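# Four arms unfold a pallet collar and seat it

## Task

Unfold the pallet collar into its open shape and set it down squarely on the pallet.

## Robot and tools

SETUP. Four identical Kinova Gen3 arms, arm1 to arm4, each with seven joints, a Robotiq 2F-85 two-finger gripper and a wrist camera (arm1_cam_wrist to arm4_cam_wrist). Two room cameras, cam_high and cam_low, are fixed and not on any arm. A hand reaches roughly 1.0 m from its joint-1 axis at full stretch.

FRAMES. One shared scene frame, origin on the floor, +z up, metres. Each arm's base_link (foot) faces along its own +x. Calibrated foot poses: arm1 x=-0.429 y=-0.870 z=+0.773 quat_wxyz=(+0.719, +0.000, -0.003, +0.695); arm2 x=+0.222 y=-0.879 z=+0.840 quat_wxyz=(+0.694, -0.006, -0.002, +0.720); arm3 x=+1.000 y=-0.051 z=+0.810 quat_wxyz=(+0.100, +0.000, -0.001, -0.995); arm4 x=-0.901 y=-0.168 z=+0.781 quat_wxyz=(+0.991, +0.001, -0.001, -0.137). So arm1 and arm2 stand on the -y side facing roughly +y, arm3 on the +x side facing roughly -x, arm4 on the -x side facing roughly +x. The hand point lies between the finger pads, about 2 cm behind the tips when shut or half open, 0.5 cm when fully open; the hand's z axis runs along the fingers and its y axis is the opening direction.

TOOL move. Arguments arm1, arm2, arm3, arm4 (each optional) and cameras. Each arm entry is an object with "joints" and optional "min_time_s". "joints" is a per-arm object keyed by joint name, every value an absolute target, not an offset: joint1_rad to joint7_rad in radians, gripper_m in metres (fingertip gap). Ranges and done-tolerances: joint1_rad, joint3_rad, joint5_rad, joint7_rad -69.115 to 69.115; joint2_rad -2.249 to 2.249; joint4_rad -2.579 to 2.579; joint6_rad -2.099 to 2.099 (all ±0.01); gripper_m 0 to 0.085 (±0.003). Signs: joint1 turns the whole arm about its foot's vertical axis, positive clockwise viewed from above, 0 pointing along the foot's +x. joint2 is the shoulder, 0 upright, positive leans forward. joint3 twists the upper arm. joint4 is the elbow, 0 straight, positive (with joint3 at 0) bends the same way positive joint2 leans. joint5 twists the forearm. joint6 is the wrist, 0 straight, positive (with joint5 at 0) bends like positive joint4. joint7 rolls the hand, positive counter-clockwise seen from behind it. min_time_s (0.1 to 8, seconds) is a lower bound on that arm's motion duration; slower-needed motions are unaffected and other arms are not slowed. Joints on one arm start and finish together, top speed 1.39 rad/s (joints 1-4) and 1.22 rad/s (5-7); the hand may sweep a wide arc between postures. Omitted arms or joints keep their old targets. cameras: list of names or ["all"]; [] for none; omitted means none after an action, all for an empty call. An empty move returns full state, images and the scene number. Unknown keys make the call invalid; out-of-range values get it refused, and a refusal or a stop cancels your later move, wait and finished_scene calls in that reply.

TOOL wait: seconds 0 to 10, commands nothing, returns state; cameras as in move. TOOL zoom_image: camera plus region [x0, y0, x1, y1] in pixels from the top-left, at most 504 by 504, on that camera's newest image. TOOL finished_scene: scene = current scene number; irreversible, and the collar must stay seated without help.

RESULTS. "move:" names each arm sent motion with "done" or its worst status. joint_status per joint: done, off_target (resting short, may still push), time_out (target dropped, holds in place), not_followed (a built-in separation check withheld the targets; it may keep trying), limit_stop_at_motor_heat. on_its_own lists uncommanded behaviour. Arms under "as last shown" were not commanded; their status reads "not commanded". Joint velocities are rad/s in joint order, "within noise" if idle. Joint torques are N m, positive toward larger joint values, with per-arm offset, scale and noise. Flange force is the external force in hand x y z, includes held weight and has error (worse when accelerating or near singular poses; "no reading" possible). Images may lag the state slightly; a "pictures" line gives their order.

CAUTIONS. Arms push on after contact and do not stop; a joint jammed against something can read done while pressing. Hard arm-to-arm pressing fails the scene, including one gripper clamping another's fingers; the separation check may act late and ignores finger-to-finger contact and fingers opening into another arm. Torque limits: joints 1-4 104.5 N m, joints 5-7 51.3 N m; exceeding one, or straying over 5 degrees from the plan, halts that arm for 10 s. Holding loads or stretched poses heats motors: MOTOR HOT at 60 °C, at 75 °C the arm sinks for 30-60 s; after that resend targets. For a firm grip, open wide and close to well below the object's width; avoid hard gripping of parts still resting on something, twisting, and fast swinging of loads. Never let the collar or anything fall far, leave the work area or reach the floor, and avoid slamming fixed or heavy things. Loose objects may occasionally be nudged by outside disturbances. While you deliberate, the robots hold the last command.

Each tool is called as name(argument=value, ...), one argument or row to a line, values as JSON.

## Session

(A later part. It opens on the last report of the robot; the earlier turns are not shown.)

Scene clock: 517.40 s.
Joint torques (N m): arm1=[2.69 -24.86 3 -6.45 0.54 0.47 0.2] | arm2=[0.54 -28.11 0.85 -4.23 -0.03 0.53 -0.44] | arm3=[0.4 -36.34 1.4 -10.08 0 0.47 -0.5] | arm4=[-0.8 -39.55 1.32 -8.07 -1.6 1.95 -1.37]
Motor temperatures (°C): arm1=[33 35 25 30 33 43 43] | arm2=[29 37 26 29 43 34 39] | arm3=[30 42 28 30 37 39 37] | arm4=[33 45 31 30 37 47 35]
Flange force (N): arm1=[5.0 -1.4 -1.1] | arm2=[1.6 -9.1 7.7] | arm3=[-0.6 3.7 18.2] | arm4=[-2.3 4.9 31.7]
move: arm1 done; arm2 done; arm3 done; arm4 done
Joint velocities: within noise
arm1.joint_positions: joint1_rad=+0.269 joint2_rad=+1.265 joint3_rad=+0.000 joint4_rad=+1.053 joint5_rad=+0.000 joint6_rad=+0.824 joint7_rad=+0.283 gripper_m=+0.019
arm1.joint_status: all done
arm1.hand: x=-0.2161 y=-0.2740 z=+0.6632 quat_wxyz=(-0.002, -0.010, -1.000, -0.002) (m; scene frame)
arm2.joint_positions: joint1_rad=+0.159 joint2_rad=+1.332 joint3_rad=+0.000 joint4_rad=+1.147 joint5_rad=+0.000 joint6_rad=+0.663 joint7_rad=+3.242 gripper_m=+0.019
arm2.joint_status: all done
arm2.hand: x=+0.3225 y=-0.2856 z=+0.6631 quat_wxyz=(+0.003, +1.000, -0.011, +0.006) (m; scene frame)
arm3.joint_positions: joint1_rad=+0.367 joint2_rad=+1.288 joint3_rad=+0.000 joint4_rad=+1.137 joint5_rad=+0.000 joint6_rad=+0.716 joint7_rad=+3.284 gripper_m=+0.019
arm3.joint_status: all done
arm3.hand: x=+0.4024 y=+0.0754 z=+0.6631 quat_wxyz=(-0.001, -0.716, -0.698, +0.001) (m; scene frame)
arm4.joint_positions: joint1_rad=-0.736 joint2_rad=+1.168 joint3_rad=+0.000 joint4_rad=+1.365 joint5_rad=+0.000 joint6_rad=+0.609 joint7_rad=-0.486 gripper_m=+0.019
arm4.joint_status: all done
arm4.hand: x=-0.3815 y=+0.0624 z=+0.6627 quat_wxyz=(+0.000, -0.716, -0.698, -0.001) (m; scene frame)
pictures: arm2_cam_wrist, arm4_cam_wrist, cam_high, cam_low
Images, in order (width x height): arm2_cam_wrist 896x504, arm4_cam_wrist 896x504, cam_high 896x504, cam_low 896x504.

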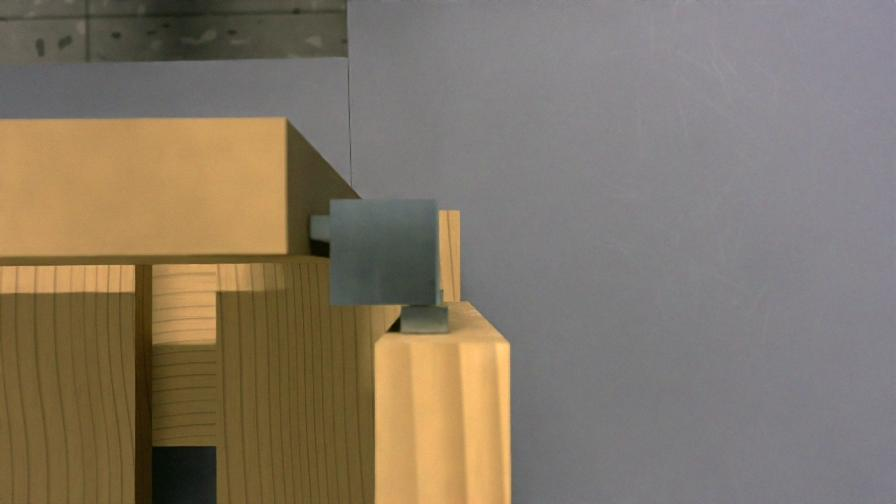

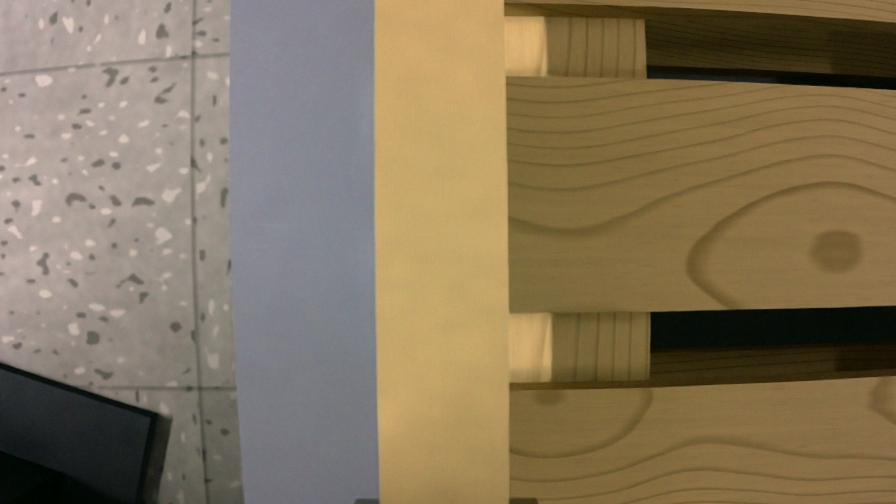

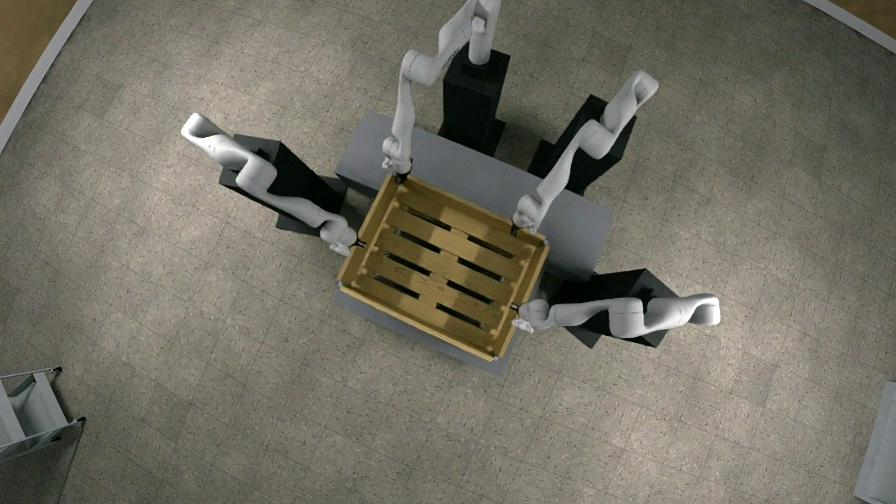

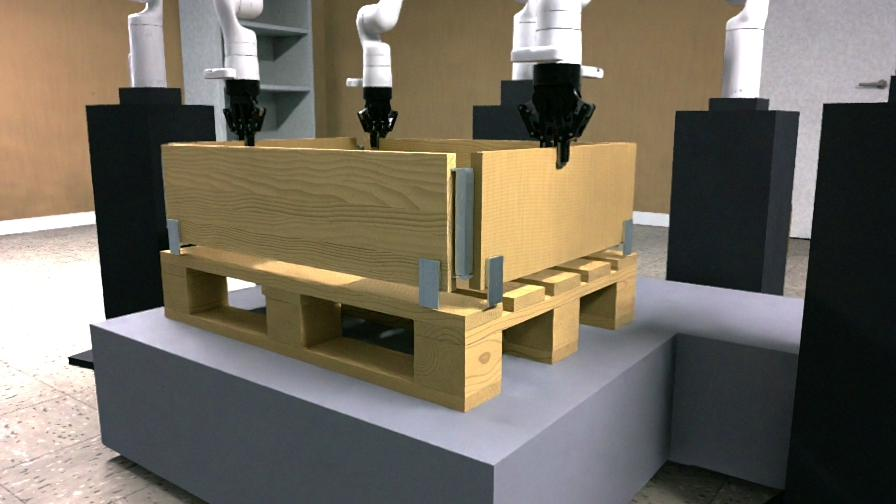

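move(
  arm1={"joints": {"joint1_rad": 0.268580, "joint2_rad": 1.274023, "joint4_rad": 1.036086, "joint6_rad": 0.831484, "joint7_rad": 0.276180}, "min_time_s": 1.3},
  arm2={"joints": {"joint1_rad": 0.159735, "joint2_rad": 1.334601, "joint4_rad": 1.147952, "joint6_rad": 0.659040, "joint7_rad": 3.237035}, "min_time_s": 1.3},
  arm3={"joints": {"joint1_rad": 0.365921, "joint2_rad": 1.288837, "joint4_rad": 1.145003, "joint6_rad": 0.707753, "joint7_rad": 3.279721}, "min_time_s": 1.3},
  arm4={"joints": {"joint1_rad": -0.740920, "joint2_rad": 1.176114, "joint4_rad": 1.349301, "joint6_rad": 0.616178, "joint7_rad": -0.493670}, "min_time_s": 1.3},
)

move(
  arm1={"joints": {"joint1_rad": 0.268550, "joint2_rad": 1.285172, "joint4_rad": 1.031440, "joint6_rad": 0.824981, "joint7_rad": 0.276150}, "min_time_s": 1.5},
  arm2={"joints": {"joint1_rad": 0.159628, "joint2_rad": 1.347056, "joint4_rad": 1.140179, "joint6_rad": 0.654358, "joint7_rad": 3.236928}, "min_time_s": 1.5},
  arm3={"joints": {"joint1_rad": 0.365937, "joint2_rad": 1.300785, "joint4_rad": 1.138772, "joint6_rad": 0.702036, "joint7_rad": 3.279737}, "min_time_s": 1.5},
  arm4={"joints": {"joint1_rad": -0.740915, "joint2_rad": 1.188061, "joint4_rad": 1.344815, "joint6_rad": 0.608717, "joint7_rad": -0.493665}, "min_time_s": 1.5},
  cameras=["cam_low"],
)

zoom_image(
  camera="cam_low",
  region=[154, 240, 204, 270],
)

zoom_image(
  camera="cam_low",
  region=[400, 240, 520, 330],
)

Scene clock: 532.63 s.
Joint torques (N m): arm1=[3.55 -25.26 3.66 -6.64 0.83 0.39 0.26] | arm2=[0.16 -28.27 0.54 -4.42 -0.06 0.38 -0.37] | arm3=[0.03 -36.26 1.06 -10.02 -0.18 0.45 -0.57] | arm4=[-1.25 -39.63 0.79 -8.16 -1.8 1.94 -1.46]
Motor temperatures (°C): arm1=[33 36 25 30 33 43 43] | arm2=[29 38 26 29 43 34 39] | arm3=[30 44 28 30 37 39 37] | arm4=[33 46 31 30 37 47 35]
Flange force (N): arm1=[6.4 -1.0 -0.8] | arm2=[2.0 -8.7 7.7] | arm3=[0.1 4.0 18.1] | arm4=[-3.1 5.3 31.5]
move: arm1 done; arm2 done; arm3 done; arm4 done
Joint velocities: within noise
arm1.joint_positions: joint1_rad=+0.269 joint2_rad=+1.274 joint3_rad=+0.000 joint4_rad=+1.036 joint5_rad=+0.000 joint6_rad=+0.831 joint7_rad=+0.276 gripper_m=+0.019
arm1.joint_status: all done
arm1.hand: x=-0.2153 y=-0.2713 z=+0.6612 quat_wxyz=(-0.002, -0.014, -1.000, -0.002) (m; scene frame)
arm2.joint_positions: joint1_rad=+0.160 joint2_rad=+1.335 joint3_rad=+0.000 joint4_rad=+1.148 joint5_rad=+0.000 joint6_rad=+0.659 joint7_rad=+3.237 gripper_m=+0.019
arm2.joint_status: all done
arm2.hand: x=+0.3232 y=-0.2863 z=+0.6611 quat_wxyz=(+0.003, +1.000, -0.014, +0.006) (m; scene frame)
arm3.joint_positions: joint1_rad=+0.366 joint2_rad=+1.289 joint3_rad=+0.000 joint4_rad=+1.145 joint5_rad=+0.000 joint6_rad=+0.708 joint7_rad=+3.280 gripper_m=+0.019
arm3.joint_status: all done
arm3.hand: x=+0.4041 y=+0.0741 z=+0.6611 quat_wxyz=(-0.001, -0.717, -0.697, +0.001) (m; scene frame)
arm4.joint_positions: joint1_rad=-0.741 joint2_rad=+1.176 joint3_rad=+0.000 joint4_rad=+1.349 joint5_rad=+0.000 joint6_rad=+0.616 joint7_rad=-0.494 gripper_m=+0.019
arm4.joint_status: all done
arm4.hand: x=-0.3797 y=+0.0663 z=+0.6608 quat_wxyz=(+0.000, -0.717, -0.697, -0.001) (m; scene frame)
pictures: none

Scene clock: 534.43 s.
Joint torques (N m): arm1=[3.58 -25.03 3.62 -6.19 0.73 0.6 0.13] | arm2=[0.38 -28.26 0.72 -4.28 0 0.41 -0.35] | arm3=[0.4 -35.93 1.4 -9.58 -0.06 0.66 -0.57] | arm4=[-1.5 -39.41 0.48 -7.74 -1.89 2.16 -1.44]
Motor temperatures (°C): arm1=[33 36 25 30 33 43 43] | arm2=[29 38 26 29 43 34 39] | arm3=[30 44 28 30 37 39 37] | arm4=[33 46 31 30 37 47 35]
Flange force (N): arm1=[5.9 -0.1 -0.7] | arm2=[1.6 -9.1 7.9] | arm3=[-0.4 3.3 18.0] | arm4=[-3.3 5.8 31.5]
move: arm1 done; arm2 done; arm3 done; arm4 done
Joint velocities: within noise
arm1.joint_positions: joint1_rad=+0.269 joint2_rad=+1.285 joint3_rad=+0.000 joint4_rad=+1.031 joint5_rad=+0.000 joint6_rad=+0.825 joint7_rad=+0.276 gripper_m=+0.019
arm1.joint_status: all done
arm1.hand: x=-0.2153 y=-0.2713 z=+0.6552 quat_wxyz=(-0.002, -0.014, -1.000, -0.002) (m; scene frame)
arm2.joint_positions: joint1_rad=+0.160 joint2_rad=+1.347 joint3_rad=+0.000 joint4_rad=+1.140 joint5_rad=+0.000 joint6_rad=+0.654 joint7_rad=+3.237 gripper_m=+0.019
arm2.joint_status: all done
arm2.hand: x=+0.3232 y=-0.2863 z=+0.6551 quat_wxyz=(+0.003, +1.000, -0.014, +0.006) (m; scene frame)
arm3.joint_positions: joint1_rad=+0.366 joint2_rad=+1.301 joint3_rad=+0.000 joint4_rad=+1.139 joint5_rad=+0.000 joint6_rad=+0.702 joint7_rad=+3.280 gripper_m=+0.019
arm3.joint_status: all done
arm3.hand: x=+0.4041 y=+0.0741 z=+0.6551 quat_wxyz=(-0.001, -0.717, -0.697, +0.001) (m; scene frame)
arm4.joint_positions: joint1_rad=-0.741 joint2_rad=+1.188 joint3_rad=+0.000 joint4_rad=+1.345 joint5_rad=+0.000 joint6_rad=+0.609 joint7_rad=-0.494 gripper_m=+0.019
arm4.joint_status: all done
arm4.hand: x=-0.3797 y=+0.0663 z=+0.6547 quat_wxyz=(+0.000, -0.717, -0.697, -0.001) (m; scene frame)
pictures: cam_low
Images, in order (width x height): cam_low 896x504.

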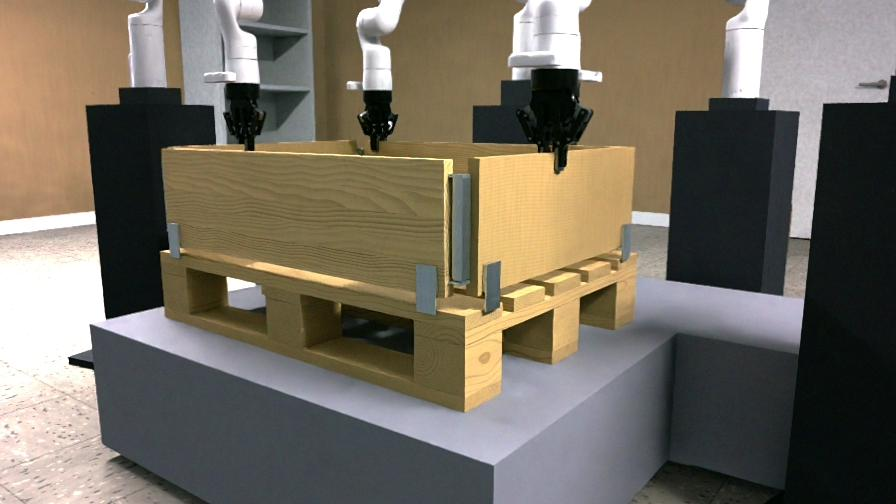

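Scaled by 10.080 from the camera's 896x504 image, which has a finer 1280x720 frame.

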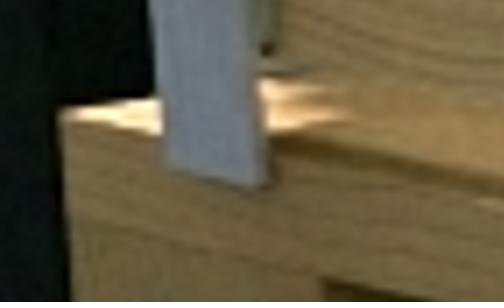

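Scaled by 4.200 from the camera's 896x504 image, which has a finer 1280x720 frame.

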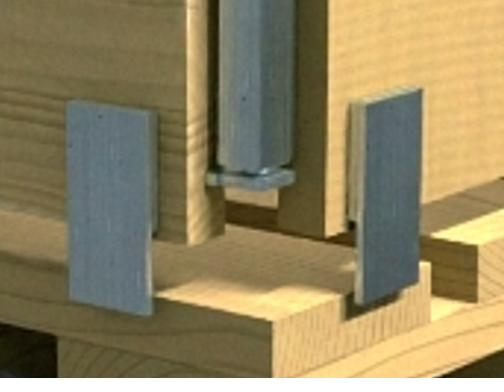

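move(
  arm1={"joints": {"joint2_rad": 1.298410, "joint4_rad": 1.025352, "joint6_rad": 0.817831}, "min_time_s": 1.2},
  arm2={"joints": {"joint2_rad": 1.361641, "joint4_rad": 1.130870, "joint6_rad": 0.649082}, "min_time_s": 1.2},
  arm3={"joints": {"joint2_rad": 1.314834, "joint4_rad": 1.131111, "joint6_rad": 0.695648}, "min_time_s": 1.2},
  arm4={"joints": {"joint2_rad": 1.202115, "joint4_rad": 1.339153, "joint6_rad": 0.600325}, "min_time_s": 1.2},
  cameras=[],
)

Scene clock: 548.70 s.
Joint torques (N m): arm1=[3.36 -25.06 3.39 -6.23 0.72 0.57 0.26] | arm2=[0.77 -28.07 1.04 -3.94 0.08 0.55 -0.38] | arm3=[0.79 -35.93 1.67 -9.6 0.01 0.58 -0.57] | arm4=[-1.48 -39.38 0.45 -7.54 -1.9 2.15 -1.48]
Motor temperatures (°C): arm1=[33 35 25 30 33 43 43] | arm2=[29 38 26 29 43 34 39] | arm3=[30 44 28 30 37 39 37] | arm4=[33 46 31 30 37 47 35]
Flange force (N): arm1=[5.9 -0.5 -0.8] | arm2=[1.1 -9.9 8.1] | arm3=[-1.1 3.5 17.7] | arm4=[-3.2 6.1 31.4]
move: arm1 done; arm2 done; arm3 done; arm4 done
Joint velocities: within noise
arm1.joint_positions: joint1_rad=+0.269 joint2_rad=+1.298 joint3_rad=+0.000 joint4_rad=+1.025 joint5_rad=+0.000 joint6_rad=+0.818 joint7_rad=+0.276 gripper_m=+0.019
arm1.joint_status: all done
arm1.hand: x=-0.2153 y=-0.2713 z=+0.6482 quat_wxyz=(-0.002, -0.014, -1.000, -0.002) (m; scene frame)
arm2.joint_positions: joint1_rad=+0.160 joint2_rad=+1.362 joint3_rad=+0.000 joint4_rad=+1.131 joint5_rad=+0.000 joint6_rad=+0.649 joint7_rad=+3.237 gripper_m=+0.019
arm2.joint_status: all done
arm2.hand: x=+0.3233 y=-0.2864 z=+0.6481 quat_wxyz=(+0.003, +1.000, -0.014, +0.006) (m; scene frame)
arm3.joint_positions: joint1_rad=+0.366 joint2_rad=+1.315 joint3_rad=+0.000 joint4_rad=+1.131 joint5_rad=+0.000 joint6_rad=+0.696 joint7_rad=+3.280 gripper_m=+0.019
arm3.joint_status: all done
arm3.hand: x=+0.4041 y=+0.0741 z=+0.6481 quat_wxyz=(-0.001, -0.717, -0.697, +0.001) (m; scene frame)
arm4.joint_positions: joint1_rad=-0.741 joint2_rad=+1.202 joint3_rad=+0.000 joint4_rad=+1.339 joint5_rad=+0.000 joint6_rad=+0.600 joint7_rad=-0.494 gripper_m=+0.019
arm4.joint_status: all done
arm4.hand: x=-0.3797 y=+0.0663 z=+0.6478 quat_wxyz=(+0.000, -0.717, -0.697, -0.001) (m; scene frame)
pictures: none
No camera images: "cameras" was empty.

move(
  arm1={"joints": {"joint2_rad": 1.311798, "joint4_rad": 1.018812, "joint6_rad": 0.810983}, "min_time_s": 1.2},
  arm2={"joints": {"joint2_rad": 1.376348, "joint4_rad": 1.121115, "joint6_rad": 0.644130}, "min_time_s": 1.2},
  arm3={"joints": {"joint2_rad": 1.329008, "joint4_rad": 1.123016, "joint6_rad": 0.689569}, "min_time_s": 1.2},
  arm4={"joints": {"joint2_rad": 1.216269, "joint4_rad": 1.333104, "joint6_rad": 0.592220}, "min_time_s": 1.2},
  cameras=[],
)

Scene clock: 551.03 s.
Joint torques (N m): arm1=[3.11 -24.96 3.34 -6.18 0.65 0.65 0.27] | arm2=[0.88 -28.02 1.16 -3.59 0.21 0.69 -0.34] | arm3=[1.08 -35.94 1.94 -9.42 0.1 0.62 -0.66] | arm4=[-1.63 -39.34 0.25 -7.33 -1.98 2.21 -1.49]
Motor temperatures (°C): arm1=[33 35 25 30 33 43 43] | arm2=[29 38 26 29 43 34 39] | arm3=[30 44 28 30 37 39 37] | arm4=[33 46 31 30 37 47 35]
Flange force (N): arm1=[5.7 -1.1 -1.0] | arm2=[1.0 -10.9 8.6] | arm3=[-1.4 3.1 17.7] | arm4=[-3.5 6.3 31.5]
move: arm1 done; arm2 done; arm3 done; arm4 done
Joint velocities: within noise
arm1.joint_positions: joint1_rad=+0.269 joint2_rad=+1.312 joint3_rad=+0.000 joint4_rad=+1.019 joint5_rad=+0.000 joint6_rad=+0.811 joint7_rad=+0.276 gripper_m=+0.019
arm1.joint_status: all done
arm1.hand: x=-0.2152 y=-0.2713 z=+0.6412 quat_wxyz=(-0.002, -0.014, -1.000, -0.002) (m; scene frame)
arm2.joint_positions: joint1_rad=+0.160 joint2_rad=+1.376 joint3_rad=+0.000 joint4_rad=+1.121 joint5_rad=+0.000 joint6_rad=+0.644 joint7_rad=+3.237 gripper_m=+0.019
arm2.joint_status: all done
arm2.hand: x=+0.3233 y=-0.2864 z=+0.6411 quat_wxyz=(+0.003, +1.000, -0.014, +0.006) (m; scene frame)
arm3.joint_positions: joint1_rad=+0.366 joint2_rad=+1.329 joint3_rad=+0.000 joint4_rad=+1.123 joint5_rad=+0.000 joint6_rad=+0.690 joint7_rad=+3.280 gripper_m=+0.019
arm3.joint_status: all done
arm3.hand: x=+0.4041 y=+0.0741 z=+0.6411 quat_wxyz=(-0.001, -0.717, -0.697, +0.001) (m; scene frame)
arm4.joint_positions: joint1_rad=-0.741 joint2_rad=+1.216 joint3_rad=+0.000 joint4_rad=+1.333 joint5_rad=+0.000 joint6_rad=+0.592 joint7_rad=-0.494 gripper_m=+0.019
arm4.joint_status: all done
arm4.hand: x=-0.3797 y=+0.0663 z=+0.6407 quat_wxyz=(+0.000, -0.717, -0.697, -0.001) (m; scene frame)
pictures: none
No camera images: "cameras" was empty.

move(
  arm1={"joints": {"joint2_rad": 1.319515, "joint4_rad": 1.014872, "joint6_rad": 0.807206}, "min_time_s": 1.2},
  arm2={"joints": {"joint2_rad": 1.384806, "joint4_rad": 1.115340, "joint6_rad": 0.641447}, "min_time_s": 1.2},
  arm3={"joints": {"joint2_rad": 1.337164, "joint4_rad": 1.118196, "joint6_rad": 0.686233}, "min_time_s": 1.2},
  arm4={"joints": {"joint2_rad": 1.224403, "joint4_rad": 1.329474, "joint6_rad": 0.587716}, "min_time_s": 1.2},
  cameras=[],
)

Scene clock: 553.50 s.
Joint torques (N m): arm1=[3 -25.05 3.16 -6.08 0.67 0.64 0.28] | arm2=[1.12 -27.9 1.34 -3.51 0.24 0.75 -0.27] | arm3=[1.19 -35.82 2.06 -9.34 0.09 0.62 -0.63] | arm4=[-1.63 -39.36 0.21 -7.21 -1.97 2.22 -1.49]
Motor temperatures (°C): arm1=[33 35 25 30 33 43 43] | arm2=[29 38 26 29 43 34 39] | arm3=[30 44 28 30 37 39 37] | arm4=[33 46 31 30 37 47 35]
Flange force (N): arm1=[5.4 -0.5 -0.8] | arm2=[0.5 -10.8 8.5] | arm3=[-1.6 3.0 17.5] | arm4=[-3.3 6.4 31.6]
move: arm1 done; arm2 done; arm3 done; arm4 done
Joint velocities: within noise
arm1.joint_positions: joint1_rad=+0.269 joint2_rad=+1.319 joint3_rad=+0.000 joint4_rad=+1.015 joint5_rad=+0.000 joint6_rad=+0.807 joint7_rad=+0.276 gripper_m=+0.019
arm1.joint_status: all done
arm1.hand: x=-0.2152 y=-0.2712 z=+0.6372 quat_wxyz=(-0.002, -0.014, -1.000, -0.002) (m; scene frame)
arm2.joint_positions: joint1_rad=+0.160 joint2_rad=+1.385 joint3_rad=+0.000 joint4_rad=+1.115 joint5_rad=+0.000 joint6_rad=+0.641 joint7_rad=+3.237 gripper_m=+0.019
arm2.joint_status: all done
arm2.hand: x=+0.3234 y=-0.2864 z=+0.6371 quat_wxyz=(+0.003, +1.000, -0.014, +0.006) (m; scene frame)
arm3.joint_positions: joint1_rad=+0.366 joint2_rad=+1.337 joint3_rad=+0.000 joint4_rad=+1.118 joint5_rad=+0.000 joint6_rad=+0.686 joint7_rad=+3.280 gripper_m=+0.019
arm3.joint_status: all done
arm3.hand: x=+0.4041 y=+0.0741 z=+0.6371 quat_wxyz=(-0.001, -0.717, -0.697, +0.001) (m; scene frame)
arm4.joint_positions: joint1_rad=-0.741 joint2_rad=+1.224 joint3_rad=+0.000 joint4_rad=+1.329 joint5_rad=+0.000 joint6_rad=+0.588 joint7_rad=-0.494 gripper_m=+0.019
arm4.joint_status: all done
arm4.hand: x=-0.3797 y=+0.0663 z=+0.6368 quat_wxyz=(+0.000, -0.717, -0.697, -0.001) (m; scene frame)
pictures: none
No camera images: "cameras" was empty.

move(
  arm1={"joints": {"joint2_rad": 1.325336, "joint4_rad": 1.011820, "joint6_rad": 0.804437}, "min_time_s": 1.5},
  arm2={"joints": {"joint2_rad": 1.391176, "joint4_rad": 1.110914, "joint6_rad": 0.639503}, "min_time_s": 1.5},
  arm3={"joints": {"joint2_rad": 1.343308, "joint4_rad": 1.114488, "joint6_rad": 0.683797}, "min_time_s": 1.5},
  arm4={"joints": {"joint2_rad": 1.230525, "joint4_rad": 1.326668, "joint6_rad": 0.584400}, "min_time_s": 1.5},
  cameras=[],
)

Scene clock: 559.30 s.
Joint torques (N m): arm1=[3.06 -25.77 3.24 -6.32 0.64 0.74 0.23] | arm2=[1.18 -28.81 1.58 -3.17 0.23 1.3 -0.35] | arm3=[1.52 -30.67 2.17 -8.92 0.23 -0.49 -0.58] | arm4=[-1.05 -39.07 0.89 -8.12 -1.79 1.47 -1.51]
Motor temperatures (°C): arm1=[33 35 25 30 33 43 43] | arm2=[29 38 26 29 43 34 39] | arm3=[30 44 28 30 37 39 37] | arm4=[33 46 31 30 37 47 35]
Flange force (N): arm1=[5.5 -0.8 0.4] | arm2=[0.7 -12.0 11.3] | arm3=[-2.7 5.7 6.5] | arm4=[-3.5 3.8 29.2]
move: arm1 done; arm2 done; arm3 done; arm4 done
Joint velocities: within noise
arm1.joint_positions: joint1_rad=+0.269 joint2_rad=+1.325 joint3_rad=+0.000 joint4_rad=+1.012 joint5_rad=+0.000 joint6_rad=+0.804 joint7_rad=+0.276 gripper_m=+0.019
arm1.joint_status: all done
arm1.hand: x=-0.2152 y=-0.2712 z=+0.6342 quat_wxyz=(-0.002, -0.014, -1.000, -0.002) (m; scene frame)
arm2.joint_positions: joint1_rad=+0.160 joint2_rad=+1.391 joint3_rad=+0.000 joint4_rad=+1.111 joint5_rad=+0.000 joint6_rad=+0.640 joint7_rad=+3.237 gripper_m=+0.019
arm2.joint_status: all done
arm2.hand: x=+0.3234 y=-0.2865 z=+0.6341 quat_wxyz=(+0.003, +1.000, -0.014, +0.006) (m; scene frame)
arm3.joint_positions: joint1_rad=+0.366 joint2_rad=+1.343 joint3_rad=+0.000 joint4_rad=+1.114 joint5_rad=+0.000 joint6_rad=+0.684 joint7_rad=+3.280 gripper_m=+0.019
arm3.joint_status: all done
arm3.hand: x=+0.4041 y=+0.0741 z=+0.6341 quat_wxyz=(-0.001, -0.717, -0.697, +0.001) (m; scene frame)
arm4.joint_positions: joint1_rad=-0.741 joint2_rad=+1.231 joint3_rad=+0.000 joint4_rad=+1.327 joint5_rad=+0.000 joint6_rad=+0.584 joint7_rad=-0.494 gripper_m=+0.019
arm4.joint_status: all done
arm4.hand: x=-0.3796 y=+0.0663 z=+0.6337 quat_wxyz=(+0.000, -0.717, -0.697, -0.001) (m; scene frame)
pictures: none
No camera images: "cameras" was empty.

move(
  arm1={"joints": {"joint2_rad": 1.328256, "joint4_rad": 1.010262, "joint6_rad": 0.803075}, "min_time_s": 1.5},
  arm2={"joints": {"joint2_rad": 1.394369, "joint4_rad": 1.108670, "joint6_rad": 0.638554}, "min_time_s": 1.5},
  arm3={"joints": {"joint2_rad": 1.345361, "joint4_rad": 1.113235, "joint6_rad": 0.682997}, "min_time_s": 1.5},
  arm4={"joints": {"joint2_rad": 1.233592, "joint4_rad": 1.325239, "joint6_rad": 0.582762}, "min_time_s": 1.5},
  cameras=[],
)

Scene clock: 563.13 s.
Joint torques (N m): arm1=[4.57 -19.18 4.25 -5.71 1.06 -1.03 0.21] | arm2=[1.63 -18.43 1.69 -4.3 0.42 -2.11 -0.37] | arm3=[-0.39 -28.91 0.29 -8.37 -0.51 -0.62 -0.67] | arm4=[-0.41 -32.22 1.55 -8.41 -1.46 -0.35 -1.42]
Motor temperatures (°C): arm1=[33 35 25 30 33 43 43] | arm2=[29 38 26 29 43 34 39] | arm3=[30 44 28 30 37 39 37] | arm4=[33 46 31 30 37 47 35]
Flange force (N): arm1=[8.8 -3.5 -13.4] | arm2=[-1.4 -1.9 -14.6] | arm3=[0.6 5.9 3.5] | arm4=[-4.6 -1.3 12.9]
move: arm1 done; arm2 done; arm3 done; arm4 done
Joint velocities: within noise
arm1.joint_positions: joint1_rad=+0.269 joint2_rad=+1.328 joint3_rad=+0.000 joint4_rad=+1.010 joint5_rad=+0.000 joint6_rad=+0.803 joint7_rad=+0.276 gripper_m=+0.019
arm1.joint_status: all done
arm1.hand: x=-0.2152 y=-0.2712 z=+0.6327 quat_wxyz=(-0.002, -0.014, -1.000, -0.002) (m; scene frame)
arm2.joint_positions: joint1_rad=+0.160 joint2_rad=+1.394 joint3_rad=+0.000 joint4_rad=+1.109 joint5_rad=+0.000 joint6_rad=+0.639 joint7_rad=+3.237 gripper_m=+0.019
arm2.joint_status: all done
arm2.hand: x=+0.3234 y=-0.2865 z=+0.6326 quat_wxyz=(+0.003, +1.000, -0.014, +0.006) (m; scene frame)
arm3.joint_positions: joint1_rad=+0.366 joint2_rad=+1.345 joint3_rad=+0.000 joint4_rad=+1.113 joint5_rad=+0.000 joint6_rad=+0.683 joint7_rad=+3.280 gripper_m=+0.019
arm3.joint_status: all done
arm3.hand: x=+0.4041 y=+0.0741 z=+0.6331 quat_wxyz=(-0.001, -0.717, -0.697, +0.001) (m; scene frame)
arm4.joint_positions: joint1_rad=-0.741 joint2_rad=+1.234 joint3_rad=+0.000 joint4_rad=+1.325 joint5_rad=+0.000 joint6_rad=+0.583 joint7_rad=-0.494 gripper_m=+0.019
arm4.joint_status: all done
arm4.hand: x=-0.3796 y=+0.0663 z=+0.6323 quat_wxyz=(+0.000, -0.717, -0.697, -0.001) (m; scene frame)
pictures: none
No camera images: "cameras" was empty.

move(
  arm1={"joints": {"joint2_rad": 1.325919, "joint4_rad": 1.011510, "joint6_rad": 0.804164}, "min_time_s": 1.5},
  arm2={"joints": {"joint2_rad": 1.392240, "joint4_rad": 1.110168, "joint6_rad": 0.639185}, "min_time_s": 1.5},
  arm3={"joints": {"joint2_rad": 1.347417, "joint4_rad": 1.111972, "joint6_rad": 0.682204}, "min_time_s": 1.5},
  arm4={"joints": {"joint2_rad": 1.236665, "joint4_rad": 1.323791, "joint6_rad": 0.581137}, "min_time_s": 1.5},
  cameras=["cam_low"],
)

zoom_image(
  camera="cam_low",
  region=[400, 240, 520, 330],
)

Scene clock: 567.37 s.
Joint torques (N m): arm1=[2.68 -30.35 2.94 -5.45 0.46 2.76 0.27] | arm2=[1.27 -26.43 1.54 -3.77 0.24 0.33 -0.33] | arm3=[2.04 -24.21 2.47 -7.81 0.36 -1.54 -0.59] | arm4=[-2.94 -24.72 -1.07 -8.63 -1.99 -2.49 -1.4]
Motor temperatures (°C): arm1=[33 35 25 30 33 43 43] | arm2=[29 38 26 29 43 34 39] | arm3=[30 43 28 30 37 39 37] | arm4=[33 46 31 30 37 47 35]
Flange force (N): arm1=[2.9 5.5 12.0] | arm2=[0.1 -8.6 4.8] | arm3=[-3.8 7.1 -6.3] | arm4=[-10.4 -3.3 -5.0]
move: arm1 done; arm2 done; arm3 done; arm4 done
Joint velocities: within noise
arm1.joint_positions: joint1_rad=+0.269 joint2_rad=+1.326 joint3_rad=+0.000 joint4_rad=+1.012 joint5_rad=+0.000 joint6_rad=+0.804 joint7_rad=+0.276 gripper_m=+0.019
arm1.joint_status: all done
arm1.hand: x=-0.2152 y=-0.2712 z=+0.6339 quat_wxyz=(-0.002, -0.014, -1.000, -0.002) (m; scene frame)
arm2.joint_positions: joint1_rad=+0.160 joint2_rad=+1.392 joint3_rad=+0.000 joint4_rad=+1.110 joint5_rad=+0.000 joint6_rad=+0.639 joint7_rad=+3.237 gripper_m=+0.019
arm2.joint_status: all done
arm2.hand: x=+0.3234 y=-0.2865 z=+0.6336 quat_wxyz=(+0.003, +1.000, -0.014, +0.006) (m; scene frame)
arm3.joint_positions: joint1_rad=+0.366 joint2_rad=+1.347 joint3_rad=+0.000 joint4_rad=+1.112 joint5_rad=+0.000 joint6_rad=+0.682 joint7_rad=+3.280 gripper_m=+0.019
arm3.joint_status: all done
arm3.hand: x=+0.4041 y=+0.0741 z=+0.6321 quat_wxyz=(-0.001, -0.717, -0.697, +0.001) (m; scene frame)
arm4.joint_positions: joint1_rad=-0.741 joint2_rad=+1.237 joint3_rad=+0.000 joint4_rad=+1.324 joint5_rad=+0.000 joint6_rad=+0.581 joint7_rad=-0.494 gripper_m=+0.019
arm4.joint_status: all done
arm4.hand: x=-0.3796 y=+0.0663 z=+0.6307 quat_wxyz=(+0.000, -0.717, -0.697, -0.001) (m; scene frame)
pictures: cam_low
Images, in order (width x height): cam_low 896x504.

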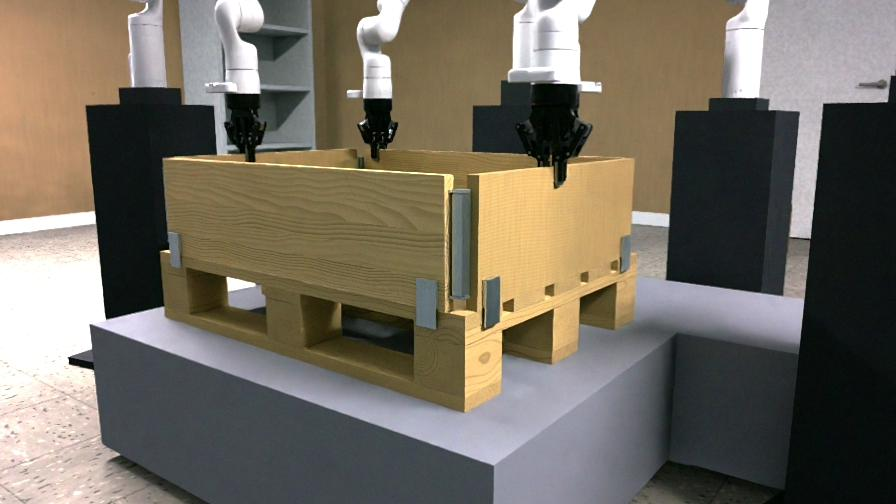

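Scaled by 4.200 from the camera's 896x504 image, which has a finer 1280x720 frame.

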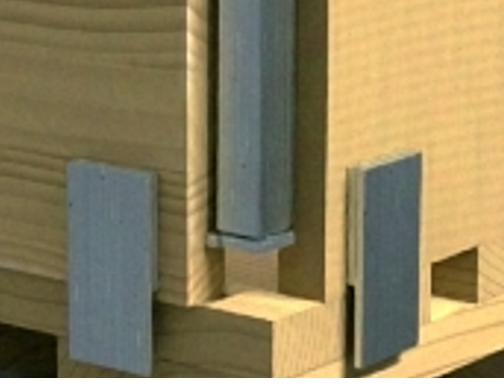

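move(
  arm1={"joints": {"joint2_rad": 1.327282, "joint4_rad": 1.010784, "joint6_rad": 0.803527}, "min_time_s": 1.2},
  arm2={"joints": {"joint2_rad": 1.392665, "joint4_rad": 1.109869, "joint6_rad": 0.639059}, "min_time_s": 1.2},
  arm4={"joints": {"joint2_rad": 1.235435, "joint4_rad": 1.324372, "joint6_rad": 0.581786}, "min_time_s": 1.2},
  cameras=["cam_high"],
)

Scene clock: 570.30 s.
Joint torques (N m): arm1=[3.62 -24.17 3.63 -6.74 0.74 -0.25 0.28] | arm2=[1.62 -25.96 1.57 -3.83 0.35 0.05 -0.32] | arm3=[1.75 -24.15 2.23 -7.78 0.23 -1.46 -0.61] | arm4=[-1.53 -31.5 0.44 -7.9 -1.71 -0.28 -1.4]
Motor temperatures (°C): arm1=[33 35 25 30 33 43 43] | arm2=[29 38 26 29 43 34 39] | arm3=[30 43 28 30 37 39 37] | arm4=[33 46 31 30 37 47 35]
Flange force (N): arm1=[7.0 -2.6 -4.1] | arm2=[-0.6 -8.6 3.5] | arm3=[-3.3 7.4 -6.3] | arm4=[-5.8 0.6 12.0]
move: arm1 done; arm2 done; arm4 done
Joint velocities: within noise
arm1.joint_positions: joint1_rad=+0.269 joint2_rad=+1.327 joint3_rad=+0.000 joint4_rad=+1.011 joint5_rad=+0.000 joint6_rad=+0.803 joint7_rad=+0.276 gripper_m=+0.019
arm1.joint_status: all done
arm1.hand: x=-0.2152 y=-0.2712 z=+0.6332 quat_wxyz=(-0.002, -0.014, -1.000, -0.002) (m; scene frame)
arm2.joint_positions: joint1_rad=+0.160 joint2_rad=+1.393 joint3_rad=+0.000 joint4_rad=+1.110 joint5_rad=+0.000 joint6_rad=+0.639 joint7_rad=+3.237 gripper_m=+0.019
arm2.joint_status: all done
arm2.hand: x=+0.3234 y=-0.2865 z=+0.6334 quat_wxyz=(+0.003, +1.000, -0.014, +0.006) (m; scene frame)
arm3: as last shown
arm3.hand: x=+0.4042 y=+0.0741 z=+0.6321 quat_wxyz=(-0.001, -0.717, -0.697, +0.001) (m; scene frame)
arm4.joint_positions: joint1_rad=-0.741 joint2_rad=+1.235 joint3_rad=+0.000 joint4_rad=+1.324 joint5_rad=+0.000 joint6_rad=+0.582 joint7_rad=-0.494 gripper_m=+0.019
arm4.joint_status: all done
arm4.hand: x=-0.3797 y=+0.0663 z=+0.6313 quat_wxyz=(+0.000, -0.717, -0.697, -0.001) (m; scene frame)
pictures: cam_high
Images, in order (width x height): cam_high 896x504.

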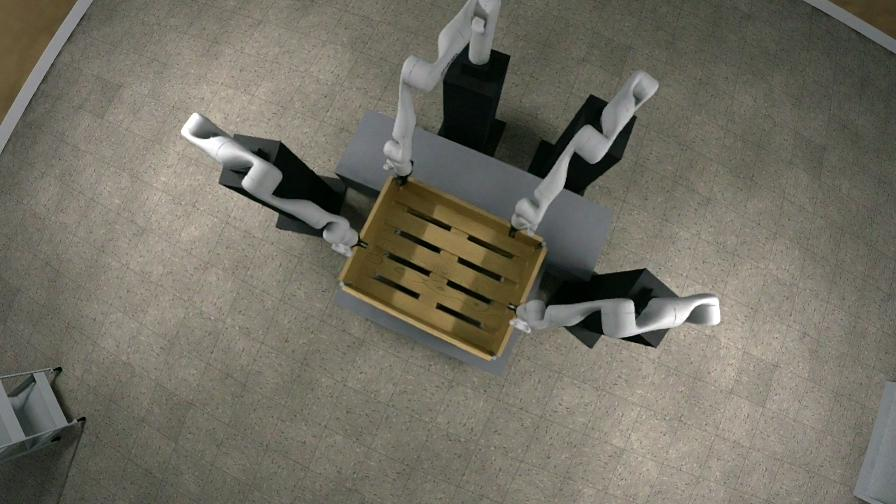

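move(
  arm1={"joints": {"joint2_rad": 1.326795, "joint4_rad": 1.011044, "joint6_rad": 0.803754}, "min_time_s": 1.0},
  arm4={"joints": {"joint2_rad": 1.236255, "joint4_rad": 1.323985, "joint6_rad": 0.581353}, "min_time_s": 1.0},
  cameras=[],
)

Scene clock: 572.63 s.
Joint torques (N m): arm1=[3.48 -25.43 3.47 -5.76 0.72 1.01 0.23] | arm2=[1.59 -25.89 1.69 -4.18 0.3 -0.14 -0.46] | arm3=[1.78 -24.13 2.22 -7.78 0.24 -1.47 -0.59] | arm4=[-2.59 -27.34 -0.66 -8.37 -1.92 -1.68 -1.39]
Motor temperatures (°C): arm1=[33 35 25 30 33 43 43] | arm2=[29 38 26 29 43 34 39] | arm3=[30 43 28 30 37 39 37] | arm4=[33 46 31 30 37 47 35]
Flange force (N): arm1=[5.7 0.7 0.5] | arm2=[-0.5 -7.3 2.7] | arm3=[-3.4 7.4 -6.3] | arm4=[-8.9 -1.6 1.5]
move: arm1 done; arm4 done
Joint velocities: within noise
arm1.joint_positions: joint1_rad=+0.269 joint2_rad=+1.327 joint3_rad=+0.000 joint4_rad=+1.011 joint5_rad=+0.000 joint6_rad=+0.804 joint7_rad=+0.276 gripper_m=+0.019
arm1.joint_status: all done
arm1.hand: x=-0.2152 y=-0.2712 z=+0.6334 quat_wxyz=(-0.002, -0.014, -1.000, -0.002) (m; scene frame)
arm2, arm3: as last shown
arm4.joint_positions: joint1_rad=-0.741 joint2_rad=+1.236 joint3_rad=+0.000 joint4_rad=+1.324 joint5_rad=+0.000 joint6_rad=+0.581 joint7_rad=-0.494 gripper_m=+0.019
arm4.joint_status: all done
arm4.hand: x=-0.3796 y=+0.0663 z=+0.6310 quat_wxyz=(+0.000, -0.717, -0.697, -0.001) (m; scene frame)
pictures: none
No camera images: "cameras" was empty.

move(
  arm1={"joints": {"gripper_m": 0.026}, "min_time_s": 1.5},
  arm2={"joints": {"gripper_m": 0.026}, "min_time_s": 1.5},
  arm3={"joints": {"gripper_m": 0.026}, "min_time_s": 1.5},
  arm4={"joints": {"gripper_m": 0.026}, "min_time_s": 1.5},
  cameras=[],
)

Scene clock: 574.13 s.
Joint torques (N m): arm1=[0.18 -27.33 1 -7.68 -0.22 -0.19 0.27] | arm2=[-0.21 -24.22 0.22 -3.13 -0.11 -0.31 -0.38] | arm3=[0.35 -23.45 1.12 -5.98 0.16 -0.16 -0.19] | arm4=[-0.03 -24.6 2.45 -5.24 -0.1 0 -0.15]
Motor temperatures (°C): arm1=[33 35 25 30 33 43 43] | arm2=[29 38 26 29 43 34 39] | arm3=[30 43 28 30 37 39 37] | arm4=[33 46 31 30 37 47 35]
Flange force (N): arm1=[1.5 -3.3 1.1] | arm2=[2.9 -10.3 0.6] | arm3=[-1.1 4.1 -4.4] | arm4=[-0.9 -0.2 0.7]
move: arm1 done; arm2 done; arm3 done; arm4 done
Joint velocities: within noise
arm1.joint_positions: joint1_rad=+0.269 joint2_rad=+1.327 joint3_rad=+0.000 joint4_rad=+1.011 joint5_rad=+0.000 joint6_rad=+0.804 joint7_rad=+0.276 gripper_m=+0.026
arm1.joint_status: all done
arm1.hand: x=-0.2152 y=-0.2712 z=+0.6334 quat_wxyz=(-0.002, -0.014, -1.000, -0.002) (m; scene frame)
arm2.joint_positions: joint1_rad=+0.160 joint2_rad=+1.393 joint3_rad=+0.000 joint4_rad=+1.110 joint5_rad=+0.000 joint6_rad=+0.639 joint7_rad=+3.237 gripper_m=+0.026
arm2.joint_status: all done
arm2.hand: x=+0.3235 y=-0.2865 z=+0.6334 quat_wxyz=(+0.003, +1.000, -0.014, +0.006) (m; scene frame)
arm3.joint_positions: joint1_rad=+0.366 joint2_rad=+1.348 joint3_rad=+0.000 joint4_rad=+1.112 joint5_rad=+0.000 joint6_rad=+0.682 joint7_rad=+3.280 gripper_m=+0.026
arm3.joint_status: all done
arm3.hand: x=+0.4042 y=+0.0741 z=+0.6320 quat_wxyz=(-0.001, -0.717, -0.697, +0.000) (m; scene frame)
arm4.joint_positions: joint1_rad=-0.741 joint2_rad=+1.236 joint3_rad=+0.000 joint4_rad=+1.324 joint5_rad=+0.000 joint6_rad=+0.581 joint7_rad=-0.494 gripper_m=+0.026
arm4.joint_status: all done
arm4.hand: x=-0.3797 y=+0.0663 z=+0.6309 quat_wxyz=(+0.000, -0.717, -0.697, -0.001) (m; scene frame)
pictures: none
No camera images: "cameras" was empty.

move(
  arm1={"joints": {"gripper_m": 0.05}, "min_time_s": 1.5},
  arm2={"joints": {"gripper_m": 0.05}, "min_time_s": 1.5},
  arm3={"joints": {"gripper_m": 0.05}, "min_time_s": 1.5},
  arm4={"joints": {"gripper_m": 0.05}, "min_time_s": 1.5},
  cameras=["arm2_cam_wrist"],
)

Scene clock: 575.63 s.
Joint torques (N m): arm1=[0.19 -27.34 1.05 -7.65 -0.17 -0.17 0.22] | arm2=[-0.1 -24.33 0.22 -3.19 -0.17 -0.38 -0.38] | arm3=[0.33 -23.47 1.06 -5.91 0.19 -0.21 -0.18] | arm4=[-0.02 -24.62 2.48 -5.26 -0.09 0 -0.14]
Motor temperatures (°C): arm1=[33 36 25 30 33 43 43] | arm2=[29 38 26 29 43 34 39] | arm3=[30 43 28 30 37 39 37] | arm4=[33 46 31 30 37 47 35]
Flange force (N): arm1=[1.4 -3.1 1.2] | arm2=[2.7 -10.4 0.7] | arm3=[-1.0 3.6 -4.3] | arm4=[-0.9 -0.3 0.7]
move: arm1 done; arm2 done; arm3 done; arm4 done
Joint velocities: within noise
arm1.joint_positions: joint1_rad=+0.269 joint2_rad=+1.327 joint3_rad=+0.000 joint4_rad=+1.011 joint5_rad=+0.000 joint6_rad=+0.804 joint7_rad=+0.276 gripper_m=+0.050
arm1.joint_status: all done
arm1.hand: x=-0.2152 y=-0.2712 z=+0.6334 quat_wxyz=(-0.002, -0.014, -1.000, -0.002) (m; scene frame)
arm2.joint_positions: joint1_rad=+0.160 joint2_rad=+1.393 joint3_rad=+0.000 joint4_rad=+1.110 joint5_rad=+0.000 joint6_rad=+0.639 joint7_rad=+3.237 gripper_m=+0.050
arm2.joint_status: all done
arm2.hand: x=+0.3234 y=-0.2865 z=+0.6334 quat_wxyz=(+0.003, +1.000, -0.014, +0.006) (m; scene frame)
arm3.joint_positions: joint1_rad=+0.366 joint2_rad=+1.347 joint3_rad=+0.000 joint4_rad=+1.112 joint5_rad=+0.000 joint6_rad=+0.682 joint7_rad=+3.280 gripper_m=+0.050
arm3.joint_status: all done
arm3.hand: x=+0.4042 y=+0.0741 z=+0.6321 quat_wxyz=(-0.001, -0.717, -0.697, +0.001) (m; scene frame)
arm4.joint_positions: joint1_rad=-0.741 joint2_rad=+1.236 joint3_rad=+0.000 joint4_rad=+1.324 joint5_rad=+0.000 joint6_rad=+0.581 joint7_rad=-0.494 gripper_m=+0.050
arm4.joint_status: all done
arm4.hand: x=-0.3796 y=+0.0663 z=+0.6310 quat_wxyz=(+0.000, -0.717, -0.697, -0.001) (m; scene frame)
pictures: arm2_cam_wrist
Images, in order (width x height): arm2_cam_wrist 896x504.

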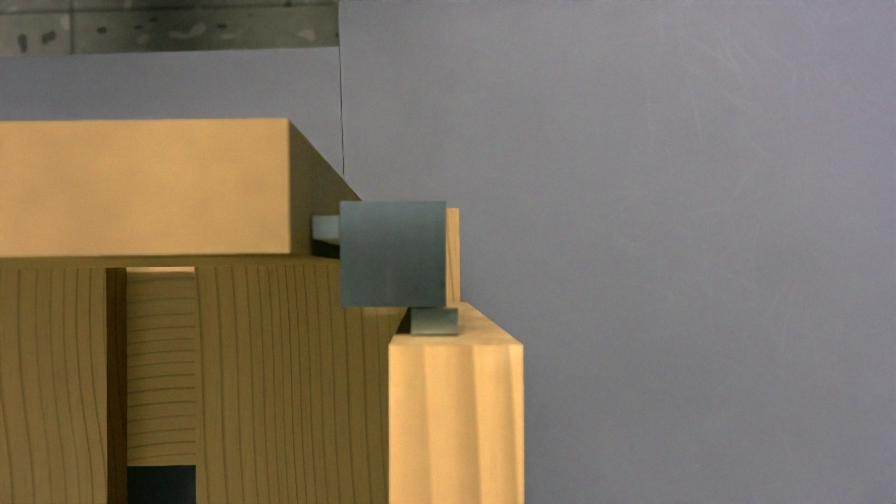

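move(
  arm1={"joints": {"joint2_rad": 1.230139, "joint4_rad": 1.052407, "joint6_rad": 0.859047}, "min_time_s": 2.0},
  arm2={"joints": {"joint2_rad": 1.285920, "joint4_rad": 1.175029, "joint6_rad": 0.680644}, "min_time_s": 2.0},
  arm3={"joints": {"joint2_rad": 1.241995, "joint4_rad": 1.166695, "joint6_rad": 0.732903}, "min_time_s": 2.0},
  arm4={"joints": {"joint2_rad": 1.128974, "joint4_rad": 1.364697, "joint6_rad": 0.647922}, "min_time_s": 2.0},
  cameras=["cam_low", "cam_high"],
)

zoom_image(
  camera="cam_low",
  region=[400, 240, 520, 330],
)

zoom_image(
  camera="cam_low",
  region=[154, 220, 224, 280],
)

zoom_image(
  camera="cam_low",
  region=[580, 220, 650, 280],
)

zoom_image(
  camera="cam_high",
  region=[320, 160, 570, 370],
)

Scene clock: 580.37 s.
Joint torques (N m): arm1=[0.17 -27.2 0.98 -8.02 -0.14 -0.09 0.29] | arm2=[-0.15 -24.1 0.29 -3.45 -0.12 -0.31 -0.37] | arm3=[0.31 -23.23 1.03 -6.35 0.18 -0.2 -0.18] | arm4=[-0.07 -24.29 2.44 -5.75 -0.12 0 -0.14]
Motor temperatures (°C): arm1=[33 36 25 30 33 43 43] | arm2=[29 38 26 29 43 34 39] | arm3=[30 43 28 30 37 39 37] | arm4=[33 46 31 30 37 47 35]
Flange force (N): arm1=[1.6 -3.2 1.8] | arm2=[2.7 -9.9 -0.3] | arm3=[-1.1 4.2 -4.1] | arm4=[-0.9 -0.2 0.8]
move: arm1 done; arm2 done; arm3 done; arm4 done
Joint velocities: within noise
arm1.joint_positions: joint1_rad=+0.269 joint2_rad=+1.230 joint3_rad=+0.000 joint4_rad=+1.052 joint5_rad=+0.000 joint6_rad=+0.859 joint7_rad=+0.276 gripper_m=+0.050
arm1.joint_status: all done
arm1.hand: x=-0.2155 y=-0.2714 z=+0.6852 quat_wxyz=(-0.002, -0.014, -1.000, -0.002) (m; scene frame)
arm2.joint_positions: joint1_rad=+0.160 joint2_rad=+1.286 joint3_rad=+0.000 joint4_rad=+1.175 joint5_rad=+0.000 joint6_rad=+0.681 joint7_rad=+3.237 gripper_m=+0.050
arm2.joint_status: all done
arm2.hand: x=+0.3228 y=-0.2862 z=+0.6851 quat_wxyz=(+0.003, +1.000, -0.014, +0.006) (m; scene frame)
arm3.joint_positions: joint1_rad=+0.366 joint2_rad=+1.242 joint3_rad=+0.000 joint4_rad=+1.167 joint5_rad=+0.000 joint6_rad=+0.733 joint7_rad=+3.280 gripper_m=+0.050
arm3.joint_status: all done
arm3.hand: x=+0.4041 y=+0.0742 z=+0.6851 quat_wxyz=(-0.001, -0.717, -0.697, +0.001) (m; scene frame)
arm4.joint_positions: joint1_rad=-0.741 joint2_rad=+1.129 joint3_rad=+0.000 joint4_rad=+1.365 joint5_rad=+0.000 joint6_rad=+0.648 joint7_rad=-0.494 gripper_m=+0.050
arm4.joint_status: all done
arm4.hand: x=-0.3797 y=+0.0662 z=+0.6848 quat_wxyz=(+0.000, -0.717, -0.697, -0.001) (m; scene frame)
pictures: cam_high, cam_low
Images, in order (width x height): cam_high 896x504, cam_low 896x504.

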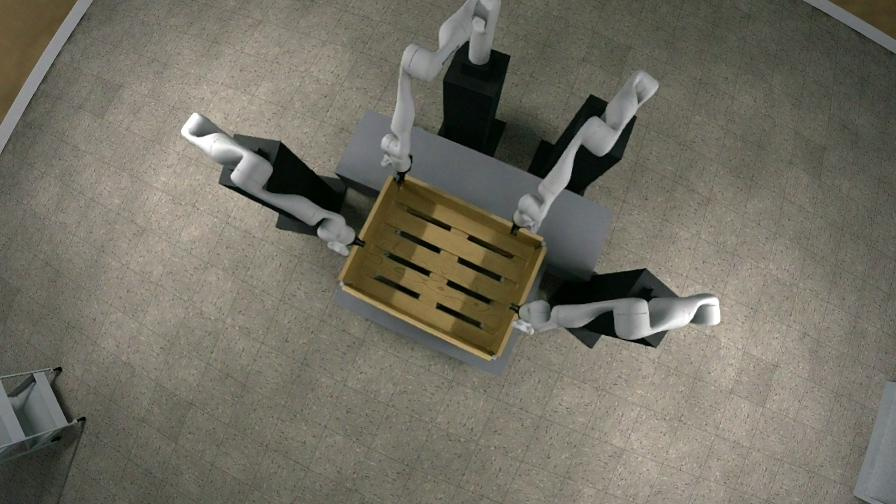

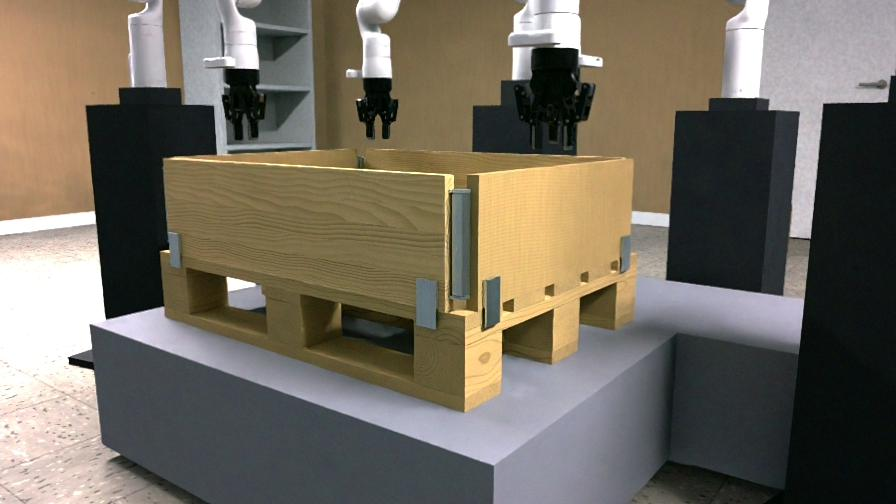

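Scaled by 4.200 from the camera's 896x504 image, which has a finer 1280x720 frame.

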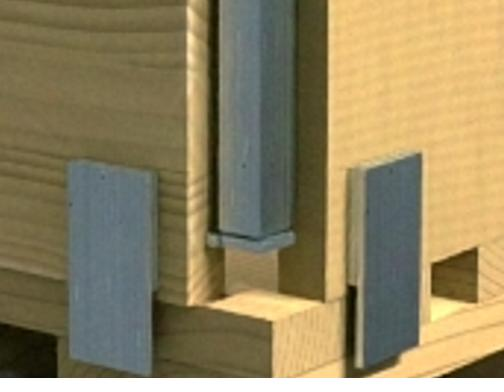

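Scaled by 7.200 from the camera's 896x504 image, which has a finer 1280x720 frame.

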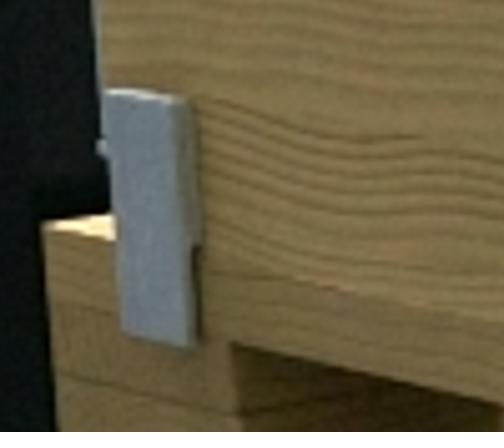

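Scaled by 7.200 from the camera's 896x504 image, which has a finer 1280x720 frame.

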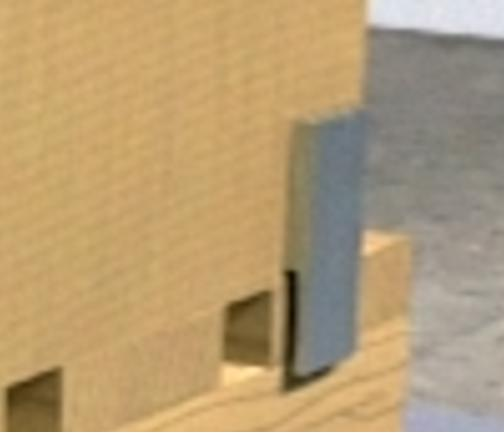

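Scaled by 2.016 from the camera's 896x504 image, which has a finer 1280x720 frame.

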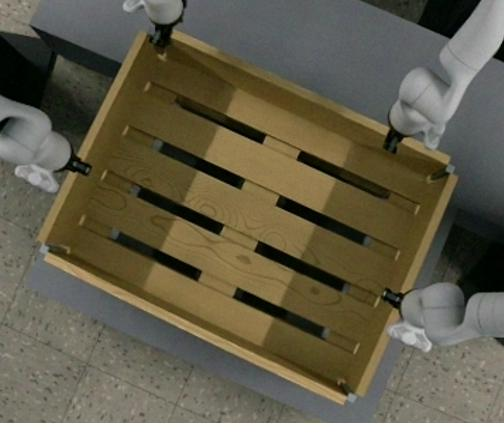

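wait(
  seconds=0.5,
  cameras=["arm1_cam_wrist", "arm3_cam_wrist", "arm4_cam_wrist"],
)

Scene clock: 585.33 s.
Joint torques (N m): arm1=[0.31 -27.14 0.96 -8.01 -0.18 -0.15 0.24] | arm2=[-0.17 -24.09 0.19 -3.32 -0.08 -0.41 -0.43] | arm3=[0.35 -23.27 1.03 -6.34 0.13 -0.21 -0.19] | arm4=[-0.02 -24.27 2.43 -5.73 -0.08 0 -0.13]
Motor temperatures (°C): arm1=[33 36 25 30 33 43 43] | arm2=[29 38 26 29 43 34 39] | arm3=[30 43 28 30 37 39 37] | arm4=[33 46 31 30 37 47 35]
Flange force (N): arm1=[1.7 -3.0 1.6] | arm2=[2.9 -10.8 -0.3] | arm3=[-1.1 4.0 -4.0] | arm4=[-0.8 -0.2 0.8]
Joint velocities: within noise
arm1.joint_positions: joint1_rad=+0.269 joint2_rad=+1.230 joint3_rad=+0.000 joint4_rad=+1.052 joint5_rad=+0.000 joint6_rad=+0.859 joint7_rad=+0.276 gripper_m=+0.050
arm1.joint_status: all done
arm1.hand: x=-0.2155 y=-0.2714 z=+0.6852 quat_wxyz=(-0.002, -0.014, -1.000, -0.002) (m; scene frame)
arm2.joint_positions: joint1_rad=+0.160 joint2_rad=+1.286 joint3_rad=+0.000 joint4_rad=+1.175 joint5_rad=+0.000 joint6_rad=+0.681 joint7_rad=+3.237 gripper_m=+0.050
arm2.joint_status: all done
arm2.hand: x=+0.3228 y=-0.2862 z=+0.6851 quat_wxyz=(+0.003, +1.000, -0.014, +0.006) (m; scene frame)
arm3.joint_positions: joint1_rad=+0.366 joint2_rad=+1.242 joint3_rad=+0.000 joint4_rad=+1.167 joint5_rad=+0.000 joint6_rad=+0.733 joint7_rad=+3.280 gripper_m=+0.050
arm3.joint_status: all done
arm3.hand: x=+0.4041 y=+0.0742 z=+0.6851 quat_wxyz=(-0.001, -0.717, -0.697, +0.001) (m; scene frame)
arm4.joint_positions: joint1_rad=-0.741 joint2_rad=+1.129 joint3_rad=+0.000 joint4_rad=+1.365 joint5_rad=+0.000 joint6_rad=+0.648 joint7_rad=-0.494 gripper_m=+0.050
arm4.joint_status: all done
arm4.hand: x=-0.3797 y=+0.0662 z=+0.6848 quat_wxyz=(+0.000, -0.717, -0.697, -0.001) (m; scene frame)
wait: 0.50 s; at rest from the start
pictures: arm1_cam_wrist, arm3_cam_wrist, arm4_cam_wrist
Images, in order (width x height): arm1_cam_wrist 896x504, arm3_cam_wrist 896x504, arm4_cam_wrist 896x504.

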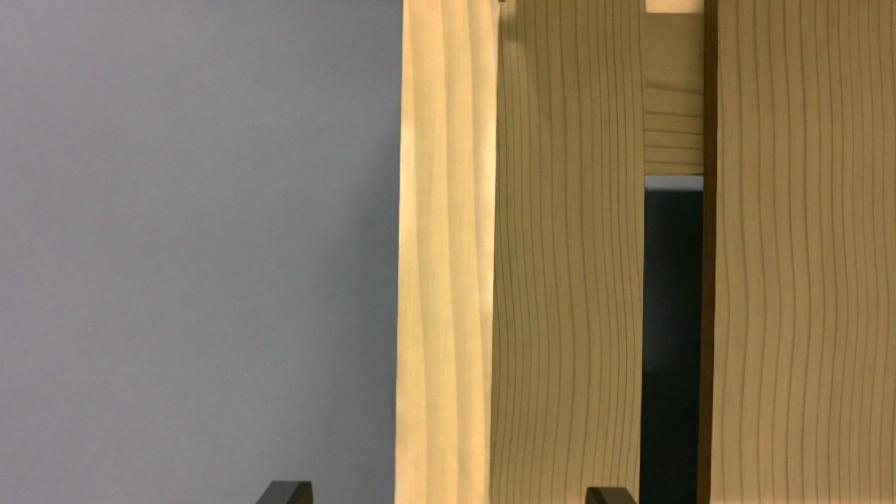

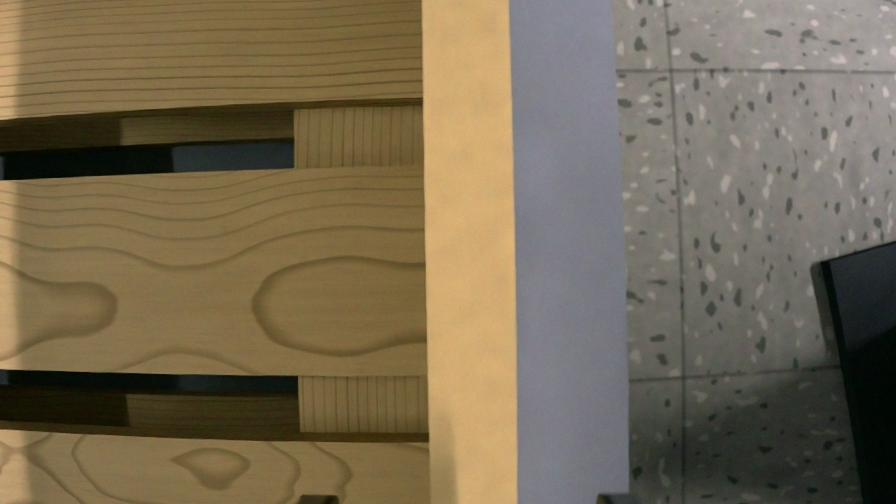

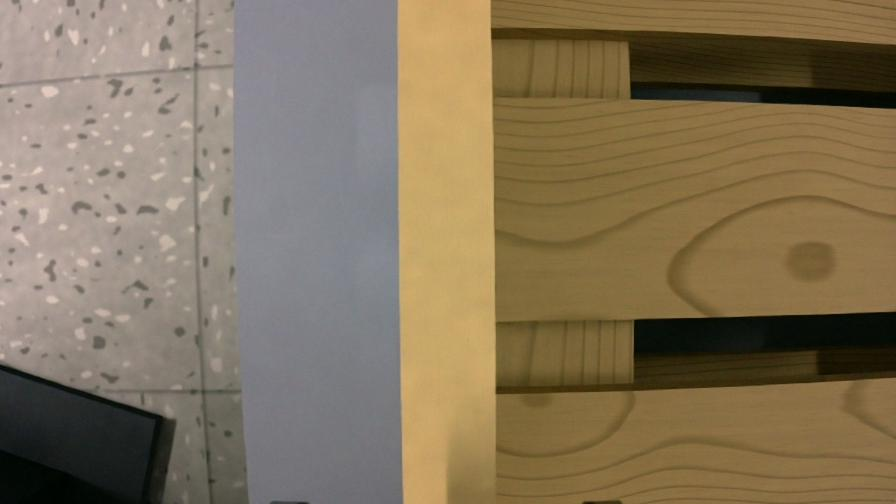

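finished_scene(
  scene=2,
)

The scene is finished: the task was done.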